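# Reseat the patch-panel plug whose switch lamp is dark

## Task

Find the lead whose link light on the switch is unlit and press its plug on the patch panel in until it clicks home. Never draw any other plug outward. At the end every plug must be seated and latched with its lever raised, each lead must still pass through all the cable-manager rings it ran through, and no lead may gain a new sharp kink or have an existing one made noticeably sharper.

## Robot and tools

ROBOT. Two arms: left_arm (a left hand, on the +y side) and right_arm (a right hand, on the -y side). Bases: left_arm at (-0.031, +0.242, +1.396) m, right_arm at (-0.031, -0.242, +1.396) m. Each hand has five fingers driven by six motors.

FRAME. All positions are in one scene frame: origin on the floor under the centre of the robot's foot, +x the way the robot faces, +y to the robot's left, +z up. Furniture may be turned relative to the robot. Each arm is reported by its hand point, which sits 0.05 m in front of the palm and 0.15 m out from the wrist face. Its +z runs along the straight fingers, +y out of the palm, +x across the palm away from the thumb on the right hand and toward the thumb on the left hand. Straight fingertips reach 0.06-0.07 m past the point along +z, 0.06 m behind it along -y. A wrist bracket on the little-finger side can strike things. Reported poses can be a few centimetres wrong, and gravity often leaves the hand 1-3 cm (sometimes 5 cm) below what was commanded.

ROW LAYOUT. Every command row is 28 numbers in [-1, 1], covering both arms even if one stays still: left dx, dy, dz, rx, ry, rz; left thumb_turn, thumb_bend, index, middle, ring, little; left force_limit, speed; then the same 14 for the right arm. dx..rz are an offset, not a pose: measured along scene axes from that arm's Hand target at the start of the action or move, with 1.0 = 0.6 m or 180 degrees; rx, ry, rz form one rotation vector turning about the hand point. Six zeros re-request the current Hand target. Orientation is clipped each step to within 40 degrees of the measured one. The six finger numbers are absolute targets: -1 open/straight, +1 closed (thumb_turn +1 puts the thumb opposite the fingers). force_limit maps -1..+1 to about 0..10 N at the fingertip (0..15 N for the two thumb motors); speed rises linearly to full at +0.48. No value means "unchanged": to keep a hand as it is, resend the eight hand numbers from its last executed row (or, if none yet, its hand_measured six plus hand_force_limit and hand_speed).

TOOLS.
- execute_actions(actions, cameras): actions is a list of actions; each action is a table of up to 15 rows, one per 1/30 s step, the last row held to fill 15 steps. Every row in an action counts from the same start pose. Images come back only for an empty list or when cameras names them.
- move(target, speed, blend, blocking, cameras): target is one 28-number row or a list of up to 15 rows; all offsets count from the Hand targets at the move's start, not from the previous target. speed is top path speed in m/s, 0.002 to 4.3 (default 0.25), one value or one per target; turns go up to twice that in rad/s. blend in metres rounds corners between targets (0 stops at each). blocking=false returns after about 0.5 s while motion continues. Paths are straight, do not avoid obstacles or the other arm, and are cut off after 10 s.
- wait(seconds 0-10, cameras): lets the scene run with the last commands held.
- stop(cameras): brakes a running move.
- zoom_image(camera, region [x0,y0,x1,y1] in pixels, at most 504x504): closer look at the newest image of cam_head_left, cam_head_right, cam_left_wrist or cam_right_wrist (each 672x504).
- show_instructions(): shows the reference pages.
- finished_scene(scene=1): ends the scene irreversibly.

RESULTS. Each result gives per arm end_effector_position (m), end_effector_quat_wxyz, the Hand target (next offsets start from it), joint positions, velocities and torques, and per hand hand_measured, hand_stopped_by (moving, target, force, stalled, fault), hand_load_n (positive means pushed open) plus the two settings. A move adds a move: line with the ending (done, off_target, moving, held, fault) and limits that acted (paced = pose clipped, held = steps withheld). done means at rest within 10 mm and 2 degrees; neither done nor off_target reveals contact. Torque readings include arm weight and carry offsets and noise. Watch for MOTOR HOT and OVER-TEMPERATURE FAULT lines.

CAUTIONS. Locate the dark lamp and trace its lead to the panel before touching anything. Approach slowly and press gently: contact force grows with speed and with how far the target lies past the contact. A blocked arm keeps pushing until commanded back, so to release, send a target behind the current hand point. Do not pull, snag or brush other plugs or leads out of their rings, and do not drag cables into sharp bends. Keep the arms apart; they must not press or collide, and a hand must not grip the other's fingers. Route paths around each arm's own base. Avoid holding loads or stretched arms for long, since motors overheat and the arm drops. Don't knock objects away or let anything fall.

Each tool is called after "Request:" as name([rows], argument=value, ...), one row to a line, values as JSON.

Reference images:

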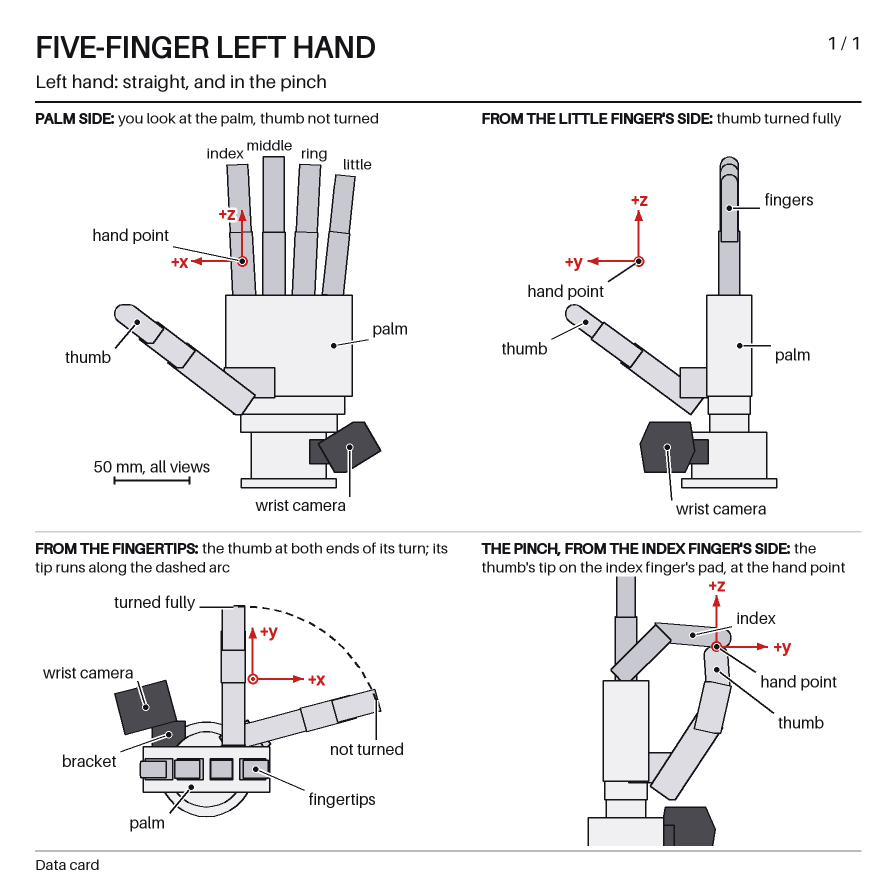

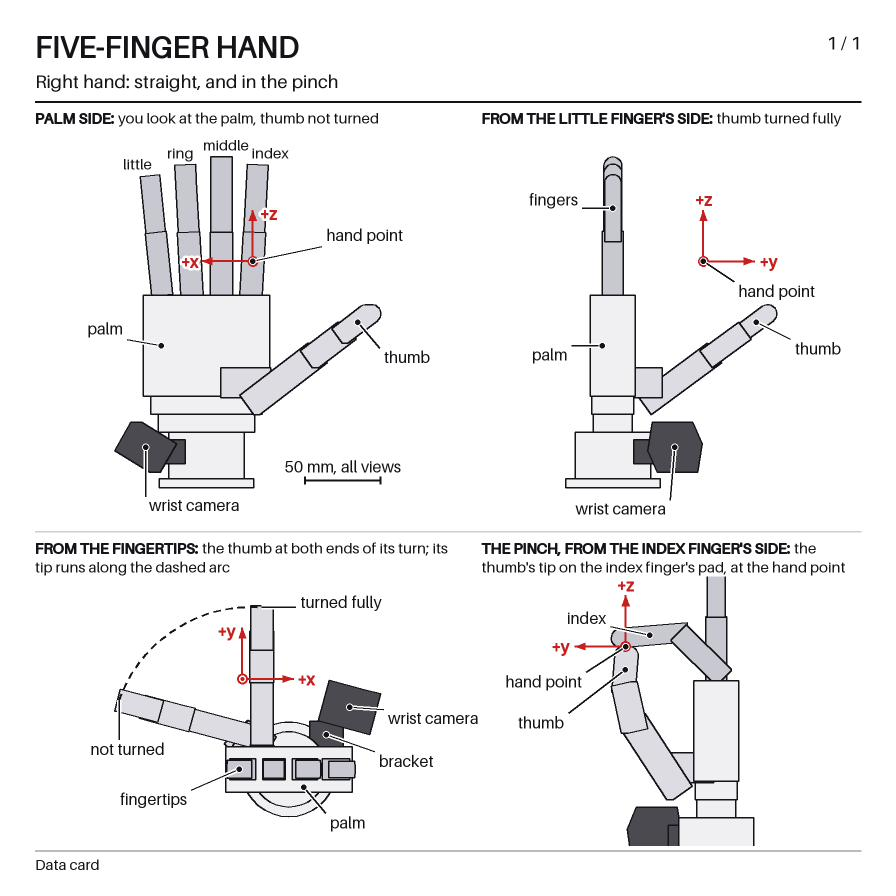

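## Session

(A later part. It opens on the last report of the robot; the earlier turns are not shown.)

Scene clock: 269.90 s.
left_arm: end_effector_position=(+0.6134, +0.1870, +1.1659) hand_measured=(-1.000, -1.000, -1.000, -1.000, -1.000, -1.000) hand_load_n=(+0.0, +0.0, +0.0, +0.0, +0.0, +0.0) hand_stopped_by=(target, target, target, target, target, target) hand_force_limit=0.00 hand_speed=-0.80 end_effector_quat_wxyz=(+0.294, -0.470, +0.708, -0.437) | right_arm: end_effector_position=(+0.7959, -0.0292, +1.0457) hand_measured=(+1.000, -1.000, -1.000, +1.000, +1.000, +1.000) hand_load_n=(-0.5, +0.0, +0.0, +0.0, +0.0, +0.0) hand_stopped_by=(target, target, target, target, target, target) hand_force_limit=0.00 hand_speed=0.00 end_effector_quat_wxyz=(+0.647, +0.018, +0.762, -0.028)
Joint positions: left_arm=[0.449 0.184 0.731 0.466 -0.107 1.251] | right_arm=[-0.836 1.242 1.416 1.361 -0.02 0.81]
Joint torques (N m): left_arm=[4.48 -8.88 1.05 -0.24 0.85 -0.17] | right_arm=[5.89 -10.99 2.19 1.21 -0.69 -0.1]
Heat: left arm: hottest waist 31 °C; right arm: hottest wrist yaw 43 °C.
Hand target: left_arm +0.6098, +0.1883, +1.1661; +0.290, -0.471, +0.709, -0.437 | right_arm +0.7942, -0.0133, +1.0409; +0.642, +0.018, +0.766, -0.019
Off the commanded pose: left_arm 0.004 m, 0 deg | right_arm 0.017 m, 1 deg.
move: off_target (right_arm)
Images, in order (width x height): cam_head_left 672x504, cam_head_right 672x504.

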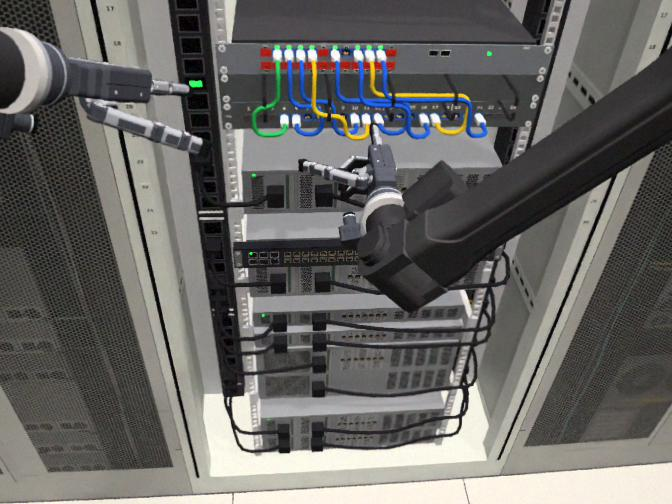

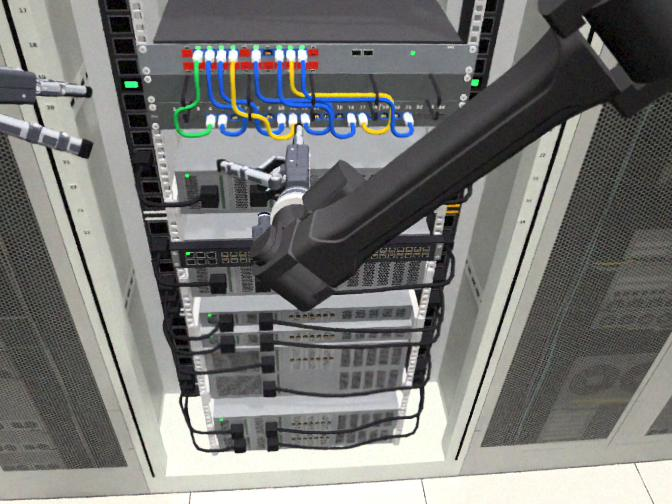

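Request:
move(target=[0,0,0,0,0,0,-1,-1,-1,-1,-1,-1,0,-0.8,0.0,0.005,0,0,0,0,1,-1,-1,1,1,1,0,0], speed=0.08, cameras=["cam_head_left", "cam_head_right"])

Request:
zoom_image(camera="cam_head_left", region=[340, 100, 400, 145])

Request:
zoom_image(camera="cam_head_right", region=[264, 104, 324, 149])

Scene clock: 270.73 s.
left_arm: end_effector_position=(+0.6134, +0.1870, +1.1659) hand_measured=(-1.000, -1.000, -1.000, -1.000, -1.000, -1.000) hand_load_n=(-0.5, +0.0, +0.0, -0.5, +0.0, +0.0) hand_stopped_by=(target, target, target, target, target, target) hand_force_limit=0.00 hand_speed=-0.80 end_effector_quat_wxyz=(+0.294, -0.470, +0.708, -0.437) | right_arm: end_effector_position=(+0.7960, -0.0288, +1.0458) hand_measured=(+1.000, -1.000, -1.000, +1.000, +1.000, +1.000) hand_load_n=(+0.0, +0.0, +0.5, +0.0, +0.0, +0.0) hand_stopped_by=(target, target, target, target, target, target) hand_force_limit=0.00 hand_speed=0.00 end_effector_quat_wxyz=(+0.646, +0.018, +0.762, -0.029)
Joint positions: left_arm=[0.449 0.184 0.731 0.466 -0.107 1.251] | right_arm=[-0.833 1.242 1.416 1.361 -0.017 0.806]
Joint torques (N m): left_arm=[4.78 -8.7 0.81 -0.12 0.84 -0.18] | right_arm=[6.36 -10.29 2.43 1.22 -0.84 -0.11]
Heat: left arm: hottest waist 31 °C; right arm: hottest wrist yaw 43 °C.
Hand target: left_arm +0.6098, +0.1883, +1.1661; +0.290, -0.471, +0.709, -0.437 | right_arm +0.7943, -0.0104, +1.0409; +0.642, +0.018, +0.766, -0.018
Off the commanded pose: left_arm 0.004 m, 0 deg | right_arm 0.019 m, 1 deg.
move: off_target (right_arm)
Images, in order (width x height): cam_head_left 672x504, cam_head_right 672x504.

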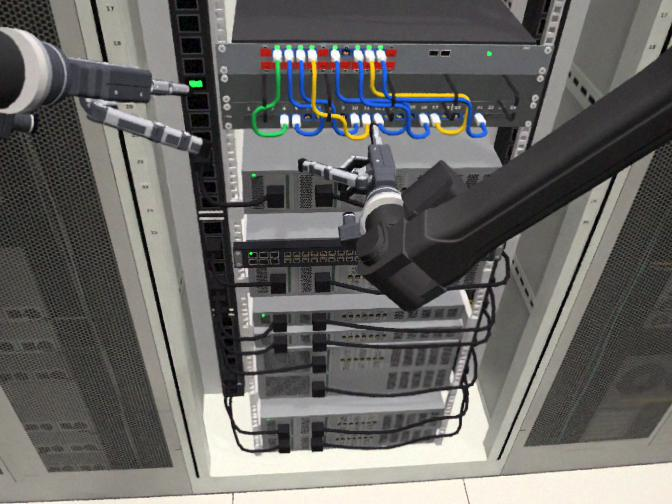

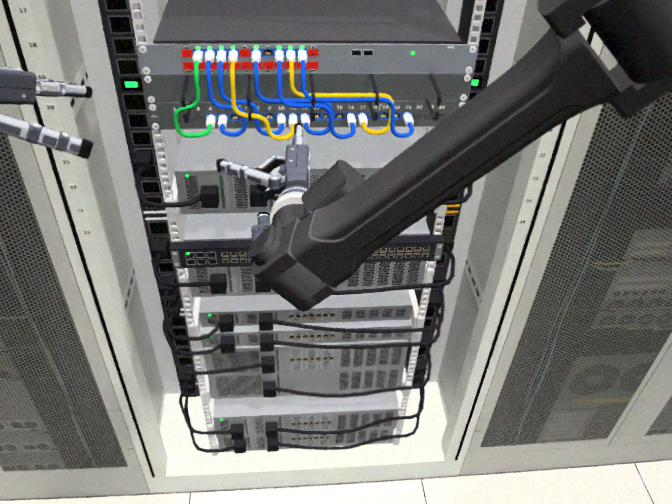

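Scaled by 8.400 from the camera's 672x504 image, which has a finer 960x720 frame.

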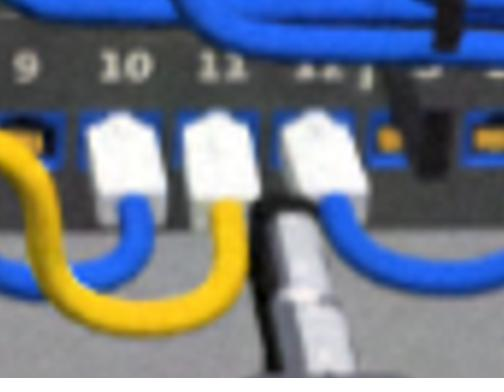

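Scaled by 8.400 from the camera's 672x504 image, which has a finer 960x720 frame.

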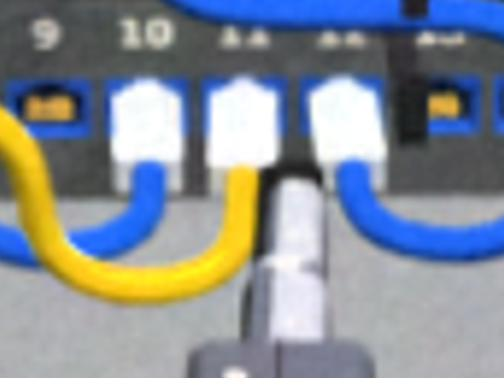

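Request:
move([
  [0,0,0,0,0,0,-1,-1,-1,-1,-1,-1,0,-0.8,-0.01,0.004,-0.002,0,0,0,1,-1,-1,1,1,1,0,0],
  [0,0,0,0,0,0,-1,-1,-1,-1,-1,-1,0,-0.8,0.003,0.004,-0.002,0,0,0,1,-1,-1,1,1,1,0,0],
], speed=0.08, cameras=["cam_head_left", "cam_head_right"])

Request:
zoom_image(camera="cam_head_left", region=[340, 100, 400, 145])

Request:
zoom_image(camera="cam_head_right", region=[264, 104, 324, 149])

Scene clock: 272.10 s.
left_arm: end_effector_position=(+0.6134, +0.1870, +1.1659) hand_measured=(-1.000, -1.000, -1.000, -1.000, -1.000, -1.000) hand_load_n=(+0.0, +0.0, +0.0, +0.0, +0.0, +0.0) hand_stopped_by=(target, target, target, target, target, target) hand_force_limit=0.00 hand_speed=-0.80 end_effector_quat_wxyz=(+0.294, -0.470, +0.708, -0.437) | right_arm: end_effector_position=(+0.7988, -0.0286, +1.0453) hand_measured=(+1.000, -1.000, -1.000, +1.000, +1.000, +1.000) hand_load_n=(-0.5, +0.0, +0.5, +0.0, +0.0, +0.0) hand_stopped_by=(target, target, target, target, target, target) hand_force_limit=0.00 hand_speed=0.00 end_effector_quat_wxyz=(+0.647, +0.020, +0.761, -0.031)
Joint positions: left_arm=[0.449 0.184 0.731 0.466 -0.107 1.251] | right_arm=[-0.831 1.249 1.428 1.363 -0.015 0.805]
Joint torques (N m): left_arm=[4.37 -9.35 0.75 -0.23 0.81 -0.19] | right_arm=[6.48 -10.46 2.3 1.06 -0.91 -0.11]
Heat: left arm: hottest waist 31 °C; right arm: hottest wrist yaw 42 °C.
Hand target: left_arm +0.6098, +0.1883, +1.1661; +0.290, -0.471, +0.709, -0.437 | right_arm +0.7960, -0.0079, +1.0398; +0.642, +0.018, +0.766, -0.018
Off the commanded pose: left_arm 0.004 m, 0 deg | right_arm 0.021 m, 2 deg.
move: off_target (right_arm)
Images, in order (width x height): cam_head_left 672x504, cam_head_right 672x504.

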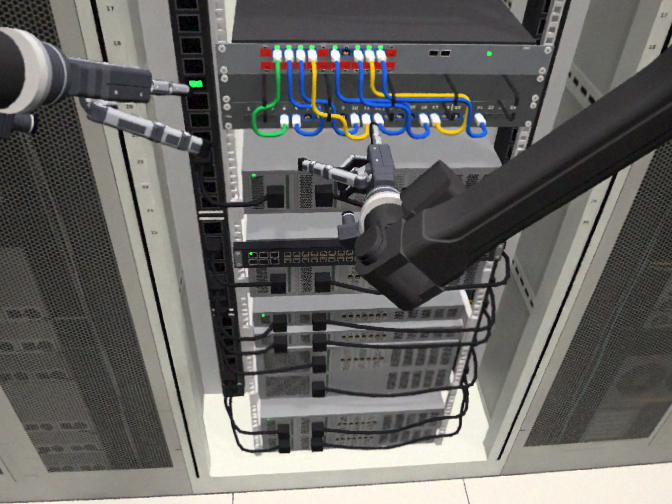

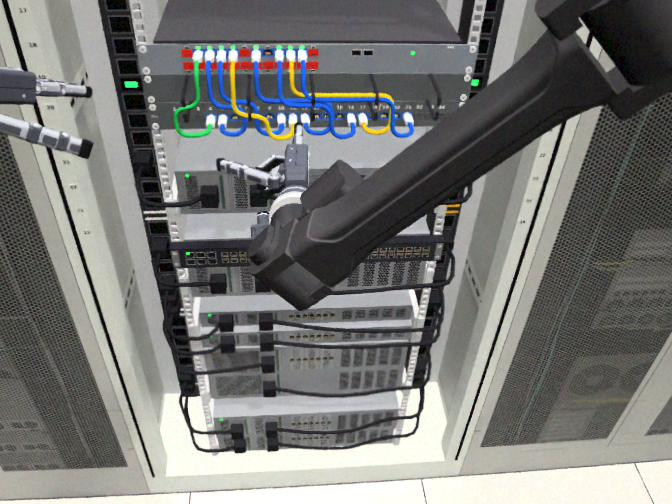

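Scaled by 8.400 from the camera's 672x504 image, which has a finer 960x720 frame.

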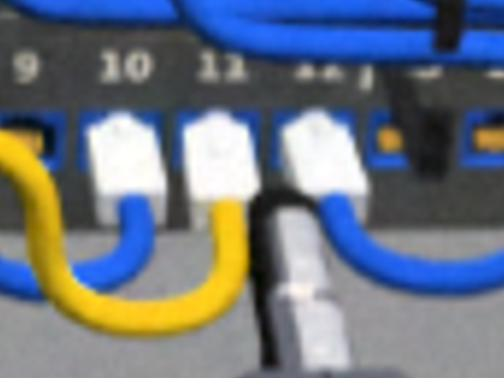

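Scaled by 8.400 from the camera's 672x504 image, which has a finer 960x720 frame.

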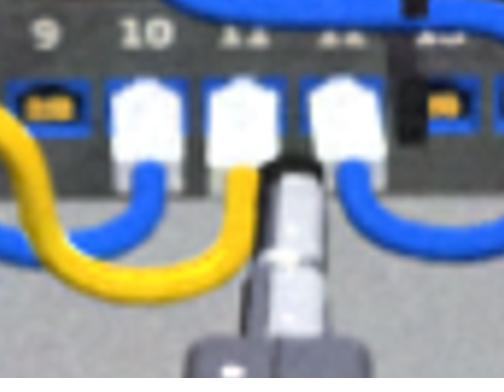

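Request:
move(target=[0,0,0,0,0,0,-1,-1,-1,-1,-1,-1,0,-0.8,0.0,0.008,0,0,0,0,1,-1,-1,1,1,1,0,0], speed=0.08, cameras=["cam_head_left", "cam_head_right"])

Request:
zoom_image(camera="cam_head_left", region=[340, 100, 400, 145])

Request:
zoom_image(camera="cam_head_right", region=[264, 104, 324, 149])

Scene clock: 273.40 s.
left_arm: end_effector_position=(+0.6134, +0.1870, +1.1659) hand_measured=(-1.000, -1.000, -1.000, -1.000, -1.000, -1.000) hand_load_n=(-0.5, +0.0, +0.0, +0.0, +0.0, +0.0) hand_stopped_by=(target, target, target, target, target, target) hand_force_limit=0.00 hand_speed=-0.80 end_effector_quat_wxyz=(+0.294, -0.470, +0.708, -0.437) | right_arm: end_effector_position=(+0.8002, -0.0280, +1.0451) hand_measured=(+1.000, -1.000, -1.000, +1.000, +1.000, +1.000) hand_load_n=(+0.0, +0.0, +0.5, +0.0, +0.0, +0.0) hand_stopped_by=(target, target, target, target, target, target) hand_force_limit=0.00 hand_speed=0.00 end_effector_quat_wxyz=(+0.646, +0.022, +0.762, -0.033)
Joint positions: left_arm=[0.449 0.184 0.731 0.466 -0.107 1.251] | right_arm=[-0.826 1.252 1.433 1.363 -0.009 0.801]
Joint torques (N m): left_arm=[4.25 -9.05 0.91 -0.23 0.86 -0.17] | right_arm=[6.83 -10.05 2.3 1.2 -1.13 -0.17]
Heat: left arm: hottest waist 31 °C; right arm: hottest wrist yaw 42 °C.
Hand target: left_arm +0.6098, +0.1883, +1.1661; +0.290, -0.471, +0.709, -0.437 | right_arm +0.7960, -0.0030, +1.0397; +0.642, +0.018, +0.766, -0.019
Off the commanded pose: left_arm 0.004 m, 0 deg | right_arm 0.026 m, 2 deg.
move: off_target (right_arm)
Images, in order (width x height): cam_head_left 672x504, cam_head_right 672x504.

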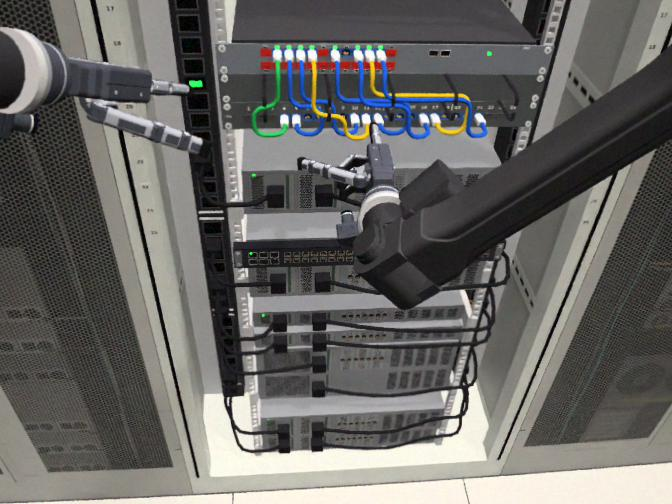

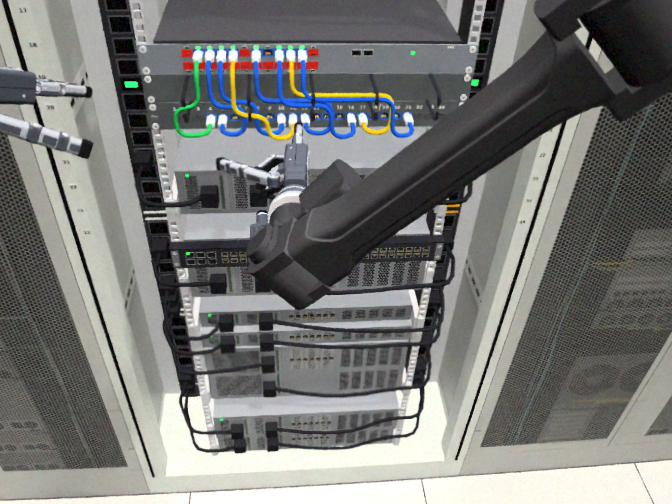

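Scaled by 8.400 from the camera's 672x504 image, which has a finer 960x720 frame.

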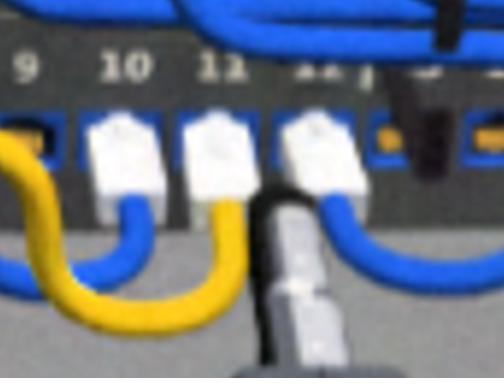

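Scaled by 8.400 from the camera's 672x504 image, which has a finer 960x720 frame.

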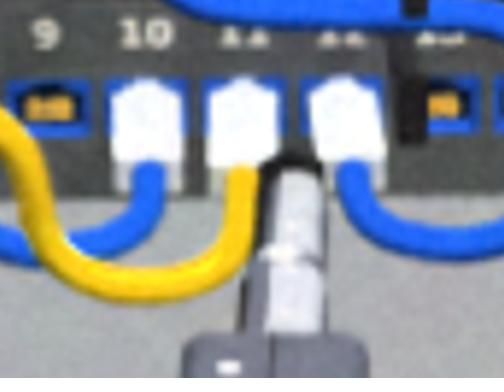

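Request:
wait(seconds=0, cameras=["cam_left_wrist", "cam_right_wrist"])

Request:
zoom_image(camera="cam_left_wrist", region=[360, 185, 400, 225])

Scene clock: 273.53 s.
left_arm: end_effector_position=(+0.6134, +0.1870, +1.1659) hand_measured=(-1.000, -1.000, -1.000, -1.000, -1.000, -1.000) hand_load_n=(-0.5, +0.0, +0.0, +0.0, +0.0, +0.0) hand_stopped_by=(target, target, target, target, target, target) hand_force_limit=0.00 hand_speed=-0.80 end_effector_quat_wxyz=(+0.294, -0.470, +0.708, -0.437) | right_arm: end_effector_position=(+0.8002, -0.0280, +1.0451) hand_measured=(+1.000, -1.000, -1.000, +1.000, +1.000, +1.000) hand_load_n=(+0.0, +0.0, +0.5, +0.0, +0.0, +0.0) hand_stopped_by=(target, target, target, target, target, target) hand_force_limit=0.00 hand_speed=0.00 end_effector_quat_wxyz=(+0.646, +0.022, +0.762, -0.033)
Joint positions: left_arm=[0.449 0.184 0.731 0.466 -0.107 1.251] | right_arm=[-0.826 1.252 1.433 1.363 -0.009 0.801]
Joint torques (N m): left_arm=[4.13 -8.82 0.98 -0.17 0.86 -0.17] | right_arm=[6.71 -9.99 2.37 1.21 -1.13 -0.17]
Heat: left arm: hottest waist 31 °C; right arm: hottest wrist yaw 42 °C.
Hand target: left_arm +0.6098, +0.1883, +1.1661; +0.290, -0.471, +0.709, -0.437 | right_arm +0.7960, -0.0030, +1.0397; +0.642, +0.018, +0.766, -0.019
Off the commanded pose: left_arm 0.004 m, 0 deg | right_arm 0.026 m, 2 deg.
Images, in order (width x height): cam_left_wrist 672x504, cam_right_wrist 672x504.

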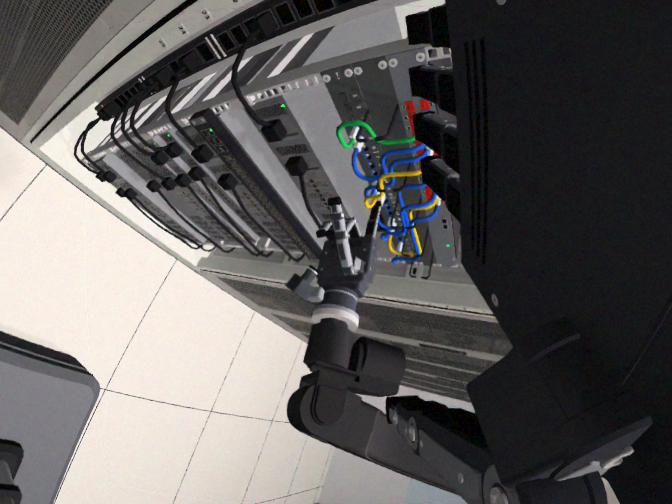

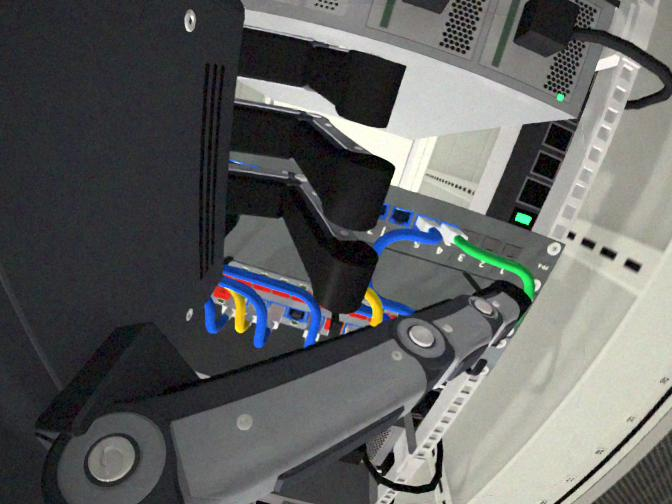

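Scaled by 12.600 from the camera's 672x504 image, which has a finer 960x720 frame.

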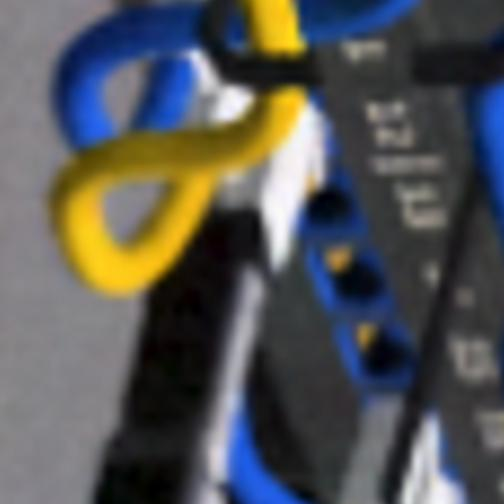

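Request:
move(target=[0,0,0,0,0,0,-1,-1,-1,-1,-1,-1,0,-0.8,0.008,0.002,-0.003,0,0,0,1,-1,-1,1,1,1,0,0], speed=0.06, cameras=["cam_head_left", "cam_head_right"])

Request:
zoom_image(camera="cam_head_left", region=[350, 105, 380, 135])

Request:
zoom_image(camera="cam_head_right", region=[284, 108, 308, 132])

Scene clock: 274.50 s.
left_arm: end_effector_position=(+0.6134, +0.1870, +1.1659) hand_measured=(-1.000, -1.000, -1.000, -1.000, -1.000, -1.000) hand_load_n=(+0.0, +0.0, +0.0, +0.0, +0.0, +0.0) hand_stopped_by=(target, target, target, target, target, target) hand_force_limit=0.00 hand_speed=-0.80 end_effector_quat_wxyz=(+0.294, -0.470, +0.708, -0.437) | right_arm: end_effector_position=(+0.8044, -0.0283, +1.0447) hand_measured=(+1.000, -1.000, -1.000, +1.000, +1.000, +1.000) hand_load_n=(+0.0, +0.0, +0.5, +0.0, +0.0, +0.0) hand_stopped_by=(target, target, target, target, target, target) hand_force_limit=0.00 hand_speed=0.00 end_effector_quat_wxyz=(+0.649, +0.024, +0.760, -0.036)
Joint positions: left_arm=[0.449 0.184 0.731 0.466 -0.107 1.251] | right_arm=[-0.825 1.26 1.451 1.363 -0.009 0.799]
Joint torques (N m): left_arm=[4.37 -9.17 0.91 -0.01 0.82 -0.21] | right_arm=[6.77 -9.99 2.36 0.68 -1.15 -0.18]
Heat: left arm: hottest waist 31 °C; right arm: hottest wrist yaw 42 °C.
Hand target: left_arm +0.6098, +0.1883, +1.1661; +0.290, -0.471, +0.709, -0.437 | right_arm +0.8009, -0.0020, +1.0379; +0.642, +0.018, +0.766, -0.019
Off the commanded pose: left_arm 0.004 m, 0 deg | right_arm 0.028 m, 2 deg.
move: off_target (right_arm)
Images, in order (width x height): cam_head_left 672x504, cam_head_right 672x504.

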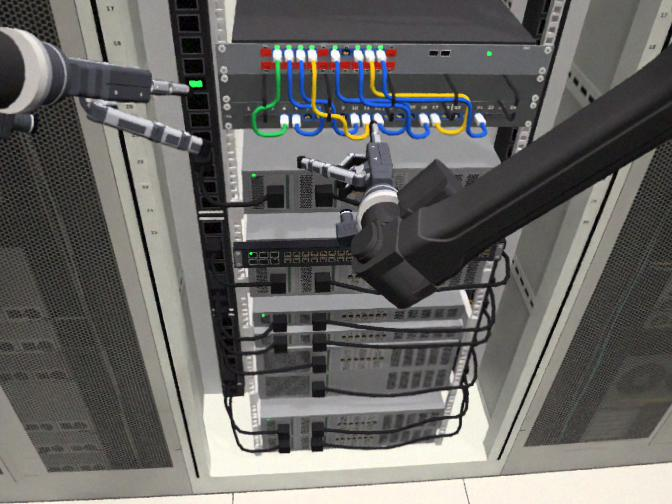

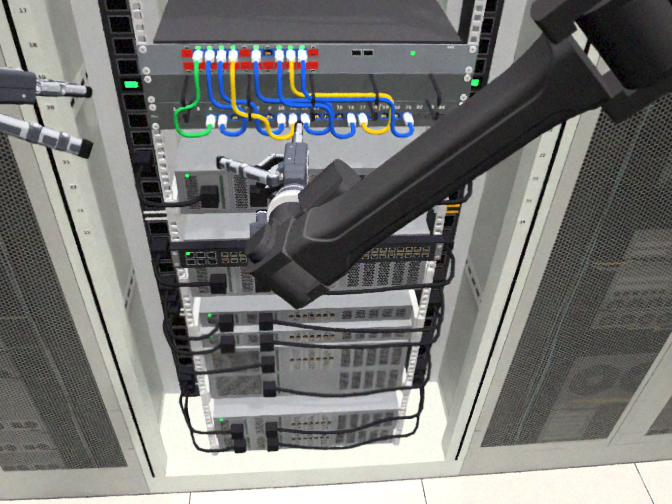

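Scaled by 16.800 from the camera's 672x504 image, which has a finer 960x720 frame.

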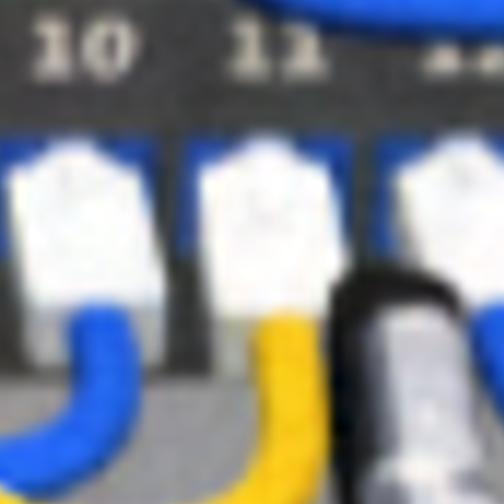

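Scaled by 21.000 from the camera's 672x504 image, which has a finer 960x720 frame.

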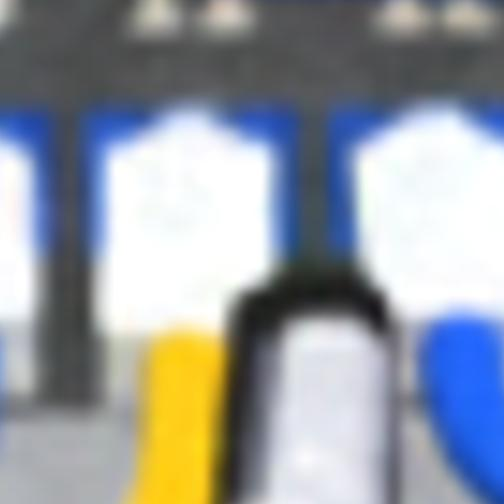

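Request:
move(target=[0,0,0,0,0,0,-1,-1,-1,-1,-1,-1,0,-0.8,-0.008,0.02,0,0,0,0,1,-1,-1,1,1,1,0,0], speed=0.06, cameras=["cam_head_left", "cam_head_right"])

Request:
zoom_image(camera="cam_head_left", region=[350, 105, 380, 135])

Request:
zoom_image(camera="cam_head_right", region=[284, 108, 308, 132])

Scene clock: 276.23 s.
left_arm: end_effector_position=(+0.6134, +0.1870, +1.1659) hand_measured=(-1.000, -1.000, -1.000, -1.000, -1.000, -1.000) hand_load_n=(-0.5, +0.0, +0.0, +0.0, +0.0, +0.0) hand_stopped_by=(target, target, target, target, target, target) hand_force_limit=0.00 hand_speed=-0.80 end_effector_quat_wxyz=(+0.294, -0.470, +0.708, -0.437) | right_arm: end_effector_position=(+0.8049, -0.0266, +1.0445) hand_measured=(+1.000, -1.000, -1.000, +1.000, +1.000, +1.000) hand_load_n=(+0.0, +0.0, +1.0, +0.0, +0.0, +0.0) hand_stopped_by=(target, target, target, target, target, target) hand_force_limit=0.00 hand_speed=0.00 end_effector_quat_wxyz=(+0.648, +0.028, +0.760, -0.042)
Joint positions: left_arm=[0.449 0.184 0.731 0.466 -0.107 1.251] | right_arm=[-0.815 1.269 1.456 1.373 0.004 0.788]
Joint torques (N m): left_arm=[4.54 -8.64 0.9 -0.12 0.8 -0.18] | right_arm=[7.53 -9.41 1.99 1.02 -1.64 -0.24]
Heat: left arm: hottest waist 31 °C; right arm: hottest wrist yaw 42 °C.
Hand target: left_arm +0.6098, +0.1883, +1.1661; +0.290, -0.471, +0.709, -0.437 | right_arm +0.7959, +0.0101, +1.0378; +0.642, +0.018, +0.766, -0.018
Off the commanded pose: left_arm 0.004 m, 0 deg | right_arm 0.038 m, 3 deg.
move: off_target (right_arm)
Images, in order (width x height): cam_head_left 672x504, cam_head_right 672x504.

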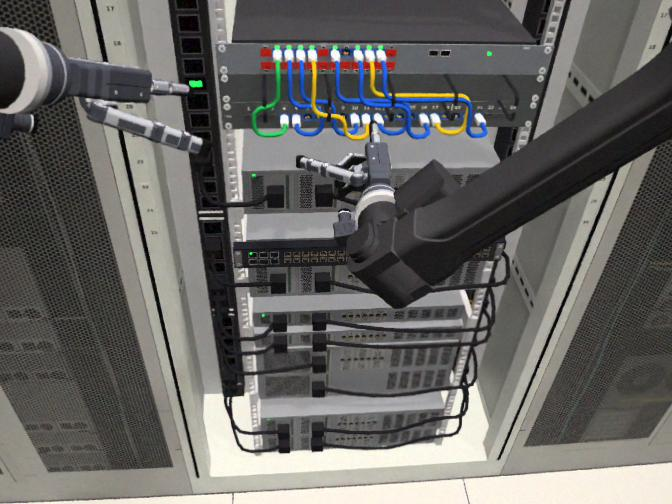

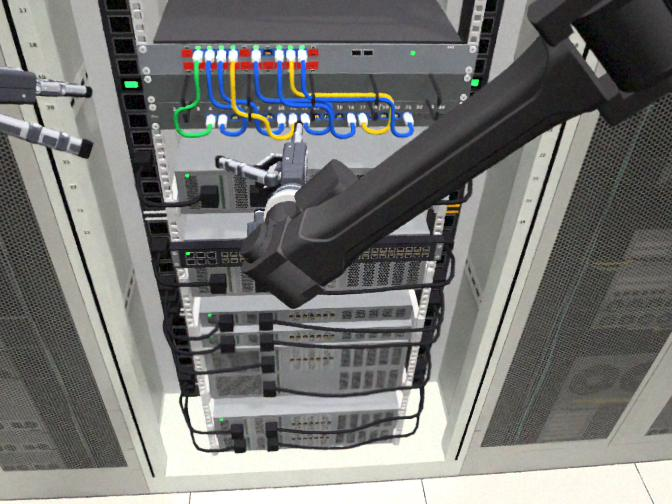

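Scaled by 16.800 from the camera's 672x504 image, which has a finer 960x720 frame.

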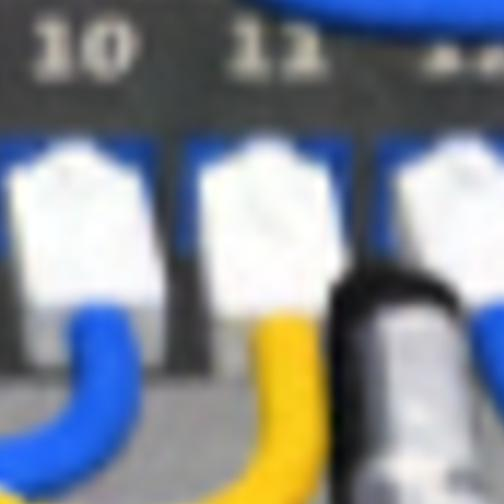

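Scaled by 21.000 from the camera's 672x504 image, which has a finer 960x720 frame.

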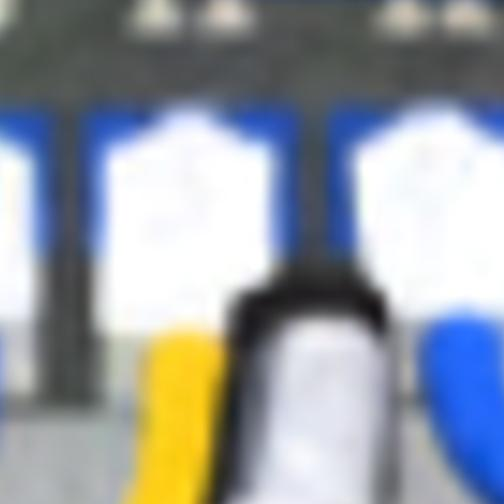

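Request:
move(target=[0,0,0,0,0,0,-1,-1,-1,-1,-1,-1,0,-0.8,-0.018,-0.018,0,0,0,0,1,-1,-1,1,1,1,0,0], speed=0.08, cameras=["cam_head_right"])

Request:
zoom_image(camera="cam_head_right", region=[284, 108, 308, 132])

Scene clock: 277.13 s.
left_arm: end_effector_position=(+0.6134, +0.1870, +1.1659) hand_measured=(-1.000, -1.000, -1.000, -1.000, -1.000, -1.000) hand_load_n=(-0.5, +0.0, +0.0, +0.0, +0.0, +0.0) hand_stopped_by=(target, target, target, target, target, target) hand_force_limit=0.00 hand_speed=-0.80 end_effector_quat_wxyz=(+0.294, -0.470, +0.708, -0.437) | right_arm: end_effector_position=(+0.8030, -0.0256, +1.0440) hand_measured=(+1.000, -1.000, -1.000, +1.000, +1.000, +1.000) hand_load_n=(+0.0, +0.0, +0.5, +0.0, +0.0, +0.0) hand_stopped_by=(target, target, target, target, target, target) hand_force_limit=0.00 hand_speed=0.00 end_effector_quat_wxyz=(+0.647, +0.028, +0.761, -0.041)
Joint positions: left_arm=[0.449 0.184 0.731 0.466 -0.107 1.251] | right_arm=[-0.815 1.269 1.451 1.375 0.004 0.788]
Joint torques (N m): left_arm=[4.31 -9.35 0.85 -0.14 0.83 -0.18] | right_arm=[5.71 -10.87 -0.24 1.69 -1.64 0]
Heat: left arm: hottest waist 31 °C; right arm: hottest wrist yaw 41 °C.
Hand target: left_arm +0.6098, +0.1883, +1.1661; +0.290, -0.471, +0.709, -0.437 | right_arm +0.7852, -0.0007, +1.0378; +0.642, +0.018, +0.766, -0.019
Off the commanded pose: left_arm 0.004 m, 0 deg | right_arm 0.031 m, 3 deg.
move: off_target (right_arm)
Images, in order (width x height): cam_head_right 672x504.

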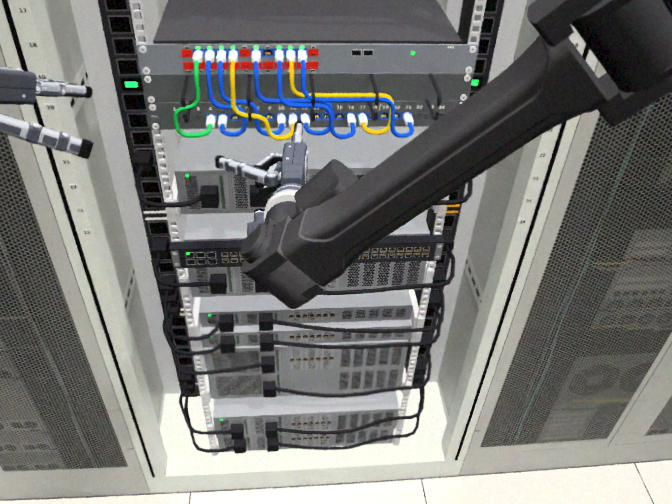

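Scaled by 21.000 from the camera's 672x504 image, which has a finer 960x720 frame.

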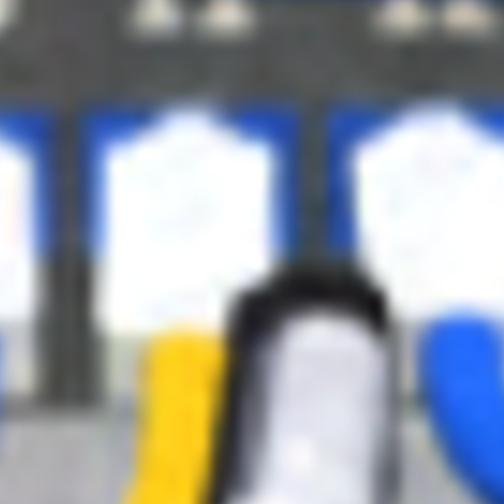

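Request:
move(target=[0,0,0,0,0,0,-1,-1,-1,-1,-1,-1,0,-0.8,-0.02,-0.006,0,0,0,0,1,-1,-1,1,1,1,0,0], speed=0.08, cameras=["cam_head_right"])

Request:
zoom_image(camera="cam_head_right", region=[284, 108, 308, 132])

Scene clock: 278.23 s.
left_arm: end_effector_position=(+0.6134, +0.1870, +1.1659) hand_measured=(-1.000, -1.000, -1.000, -1.000, -1.000, -1.000) hand_load_n=(+0.0, +0.0, +0.0, +0.0, +0.0, +0.0) hand_stopped_by=(target, target, target, target, target, target) hand_force_limit=0.00 hand_speed=-0.80 end_effector_quat_wxyz=(+0.294, -0.470, +0.708, -0.437) | right_arm: end_effector_position=(+0.7887, -0.0222, +1.0465) hand_measured=(+1.000, -1.000, -1.000, +1.000, +1.000, +1.000) hand_load_n=(+0.0, +0.0, +0.5, +0.0, +0.0, +0.0) hand_stopped_by=(target, target, target, target, target, target) hand_force_limit=0.00 hand_speed=0.00 end_effector_quat_wxyz=(+0.649, +0.031, +0.759, -0.035)
Joint positions: left_arm=[0.449 0.184 0.731 0.466 -0.107 1.251] | right_arm=[-0.815 1.268 1.413 1.415 -0.003 0.8]
Joint torques (N m): left_arm=[4.13 -9 0.85 -0.18 0.83 -0.2] | right_arm=[4.84 -11.05 -0.35 1.31 -1.37 0]
Heat: left arm: hottest waist 31 °C; right arm: hottest wrist yaw 41 °C.
Hand target: left_arm +0.6098, +0.1883, +1.1661; +0.290, -0.471, +0.709, -0.437 | right_arm +0.7732, -0.0043, +1.0378; +0.642, +0.018, +0.766, -0.019
Off the commanded pose: left_arm 0.004 m, 0 deg | right_arm 0.025 m, 3 deg.
move: off_target (right_arm)
Images, in order (width x height): cam_head_right 672x504.

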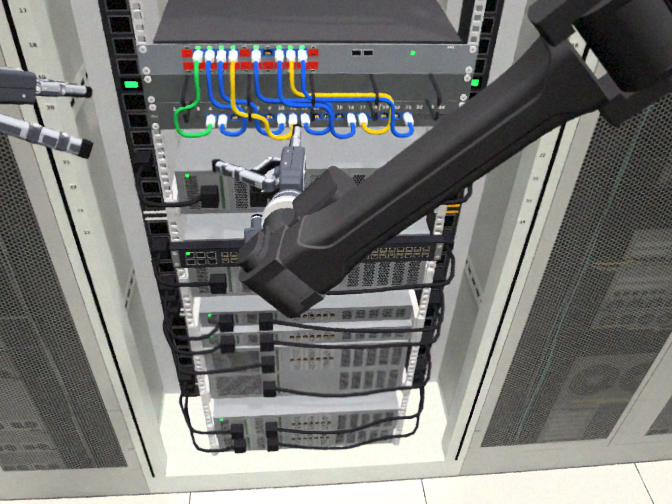

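Scaled by 21.000 from the camera's 672x504 image, which has a finer 960x720 frame.

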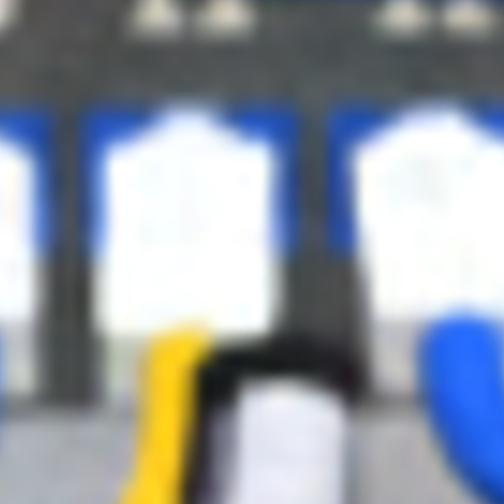

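Request:
move(target=[0,0,0,0,0,0,-1,-1,-1,-1,-1,-1,0,-0.8,0.034,0.006,-0.003,0,0,0,1,-1,-1,1,1,1,0,0], speed=0.08, cameras=["cam_head_right", "cam_head_left"])

Request:
zoom_image(camera="cam_head_right", region=[284, 108, 308, 132])

Request:
zoom_image(camera="cam_head_left", region=[350, 105, 380, 135])

Scene clock: 279.30 s.
left_arm: end_effector_position=(+0.6134, +0.1870, +1.1659) hand_measured=(-1.000, -1.000, -1.000, -1.000, -1.000, -1.000) hand_load_n=(+0.0, +0.0, +0.0, +0.0, +0.0, +0.0) hand_stopped_by=(target, target, target, target, target, target) hand_force_limit=0.00 hand_speed=-0.80 end_effector_quat_wxyz=(+0.294, -0.470, +0.708, -0.437) | right_arm: end_effector_position=(+0.7917, -0.0227, +1.0462) hand_measured=(+1.000, -1.000, -1.000, +1.000, +1.000, +1.000) hand_load_n=(+0.0, +0.0, +1.0, +0.0, +0.0, +0.5) hand_stopped_by=(target, target, target, target, target, target) hand_force_limit=0.00 hand_speed=0.00 end_effector_quat_wxyz=(+0.649, +0.031, +0.759, -0.035)
Joint positions: left_arm=[0.449 0.184 0.731 0.466 -0.107 1.251] | right_arm=[-0.815 1.268 1.421 1.406 -0.003 0.8]
Joint torques (N m): left_arm=[4.54 -9.47 0.95 -0.23 0.86 -0.19] | right_arm=[5.77 -9.88 3.04 -0.31 -1.37 -0.14]
Heat: left arm: hottest waist 31 °C; right arm: hottest wrist yaw 41 °C.
Hand target: left_arm +0.6098, +0.1883, +1.1661; +0.290, -0.471, +0.709, -0.437 | right_arm +0.7936, -0.0007, +1.0360; +0.642, +0.018, +0.766, -0.019
Off the commanded pose: left_arm 0.004 m, 0 deg | right_arm 0.024 m, 3 deg.
move: off_target (right_arm)
Images, in order (width x height): cam_head_left 672x504, cam_head_right 672x504.

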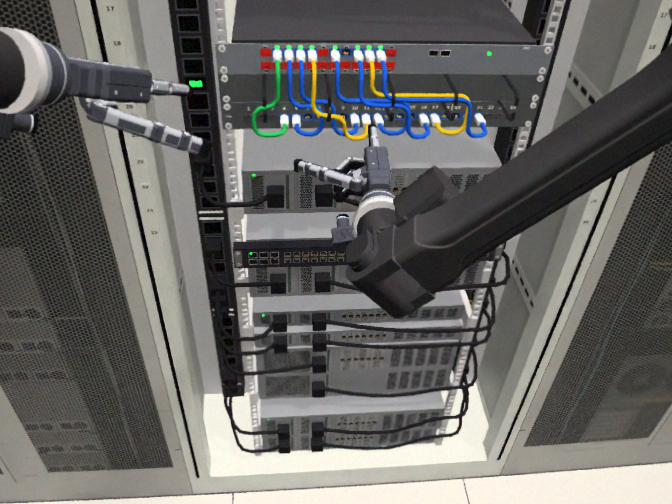

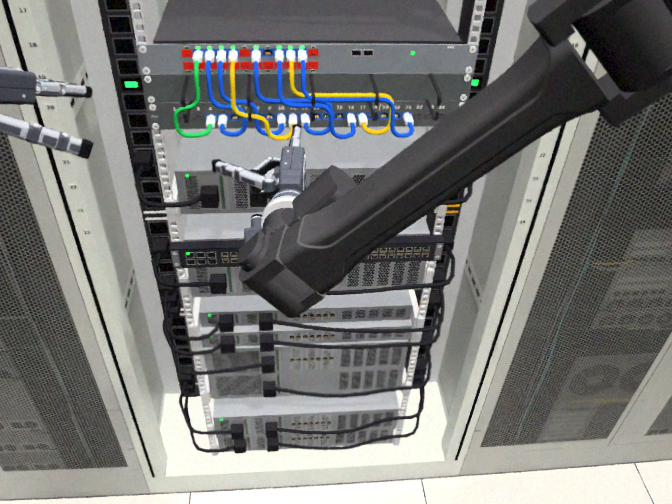

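Scaled by 21.000 from the camera's 672x504 image, which has a finer 960x720 frame.

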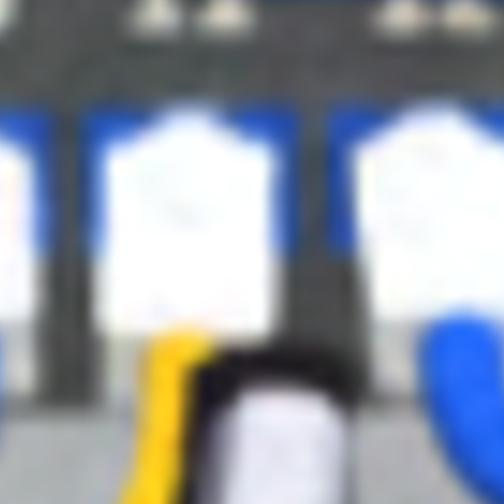

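Scaled by 16.800 from the camera's 672x504 image, which has a finer 960x720 frame.

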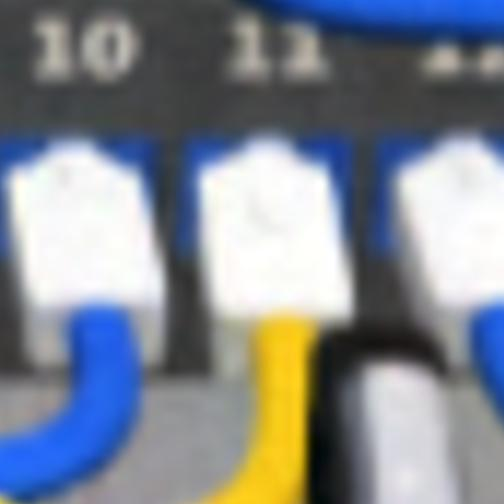

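Request:
move(target=[0,0,0,0,0,0,-1,-1,-1,-1,-1,-1,0,-0.8,0.01,0.003,0.0,0,0,0,1,-1,-1,1,1,1,0,0], speed=0.06, cameras=["cam_head_right", "cam_head_left"])

Request:
zoom_image(camera="cam_head_right", region=[284, 108, 308, 132])

Request:
zoom_image(camera="cam_head_left", region=[350, 105, 380, 135])

Scene clock: 280.13 s.
left_arm: end_effector_position=(+0.6134, +0.1870, +1.1659) hand_measured=(-1.000, -1.000, -1.000, -1.000, -1.000, -1.000) hand_load_n=(-0.5, +0.0, +0.0, +0.0, +0.0, +0.0) hand_stopped_by=(target, target, target, target, target, target) hand_force_limit=0.00 hand_speed=-0.80 end_effector_quat_wxyz=(+0.294, -0.470, +0.708, -0.437) | right_arm: end_effector_position=(+0.7922, -0.0227, +1.0459) hand_measured=(+1.000, -1.000, -1.000, +1.000, +1.000, +1.000) hand_load_n=(+0.0, +0.0, +0.5, +0.0, +0.0, +0.0) hand_stopped_by=(target, target, target, target, target, target) hand_force_limit=0.00 hand_speed=0.00 end_effector_quat_wxyz=(+0.649, +0.031, +0.760, -0.035)
Joint positions: left_arm=[0.449 0.184 0.731 0.466 -0.107 1.251] | right_arm=[-0.815 1.268 1.422 1.403 -0.003 0.8]
Joint torques (N m): left_arm=[4.54 -8.64 0.62 -0.18 0.88 -0.16] | right_arm=[6.3 -9.88 4.1 -0.73 -1.38 -0.18]
Heat: left arm: hottest waist 31 °C; right arm: hottest wrist yaw 41 °C.
Hand target: left_arm +0.6098, +0.1883, +1.1661; +0.290, -0.471, +0.709, -0.437 | right_arm +0.7995, +0.0011, +1.0360; +0.642, +0.018, +0.766, -0.019
Off the commanded pose: left_arm 0.004 m, 0 deg | right_arm 0.027 m, 3 deg.
move: off_target (right_arm)
Images, in order (width x height): cam_head_left 672x504, cam_head_right 672x504.

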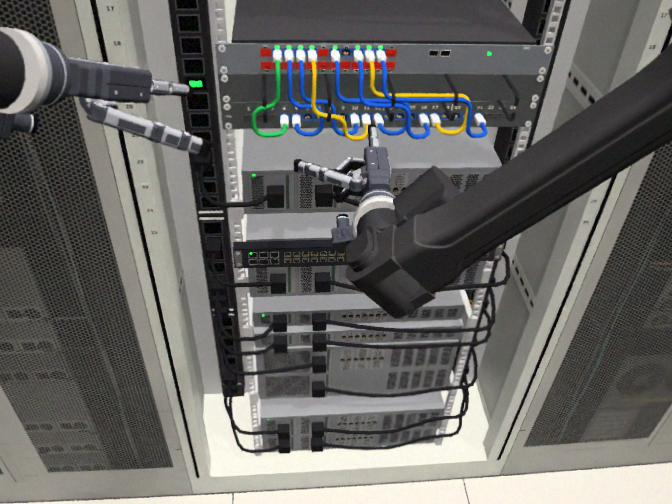

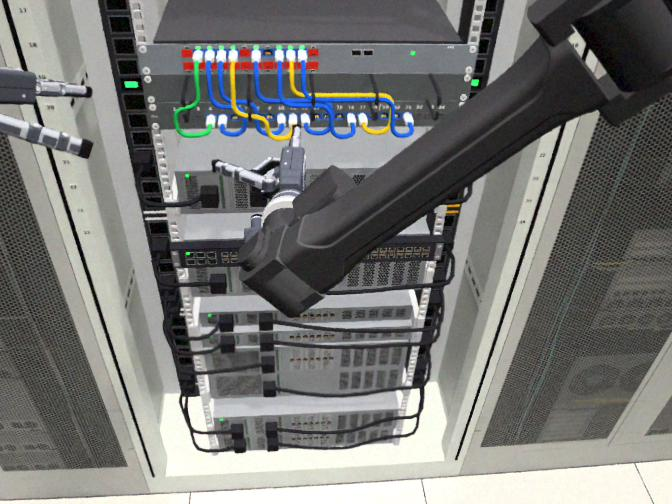

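Scaled by 21.000 from the camera's 672x504 image, which has a finer 960x720 frame.

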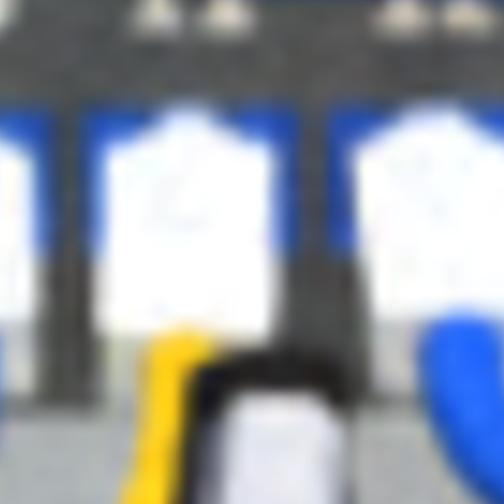

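Scaled by 16.800 from the camera's 672x504 image, which has a finer 960x720 frame.

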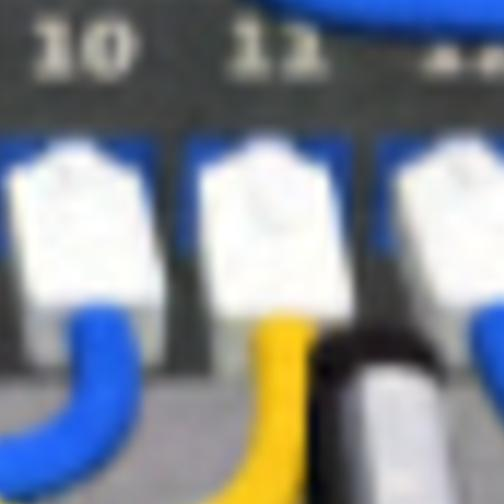

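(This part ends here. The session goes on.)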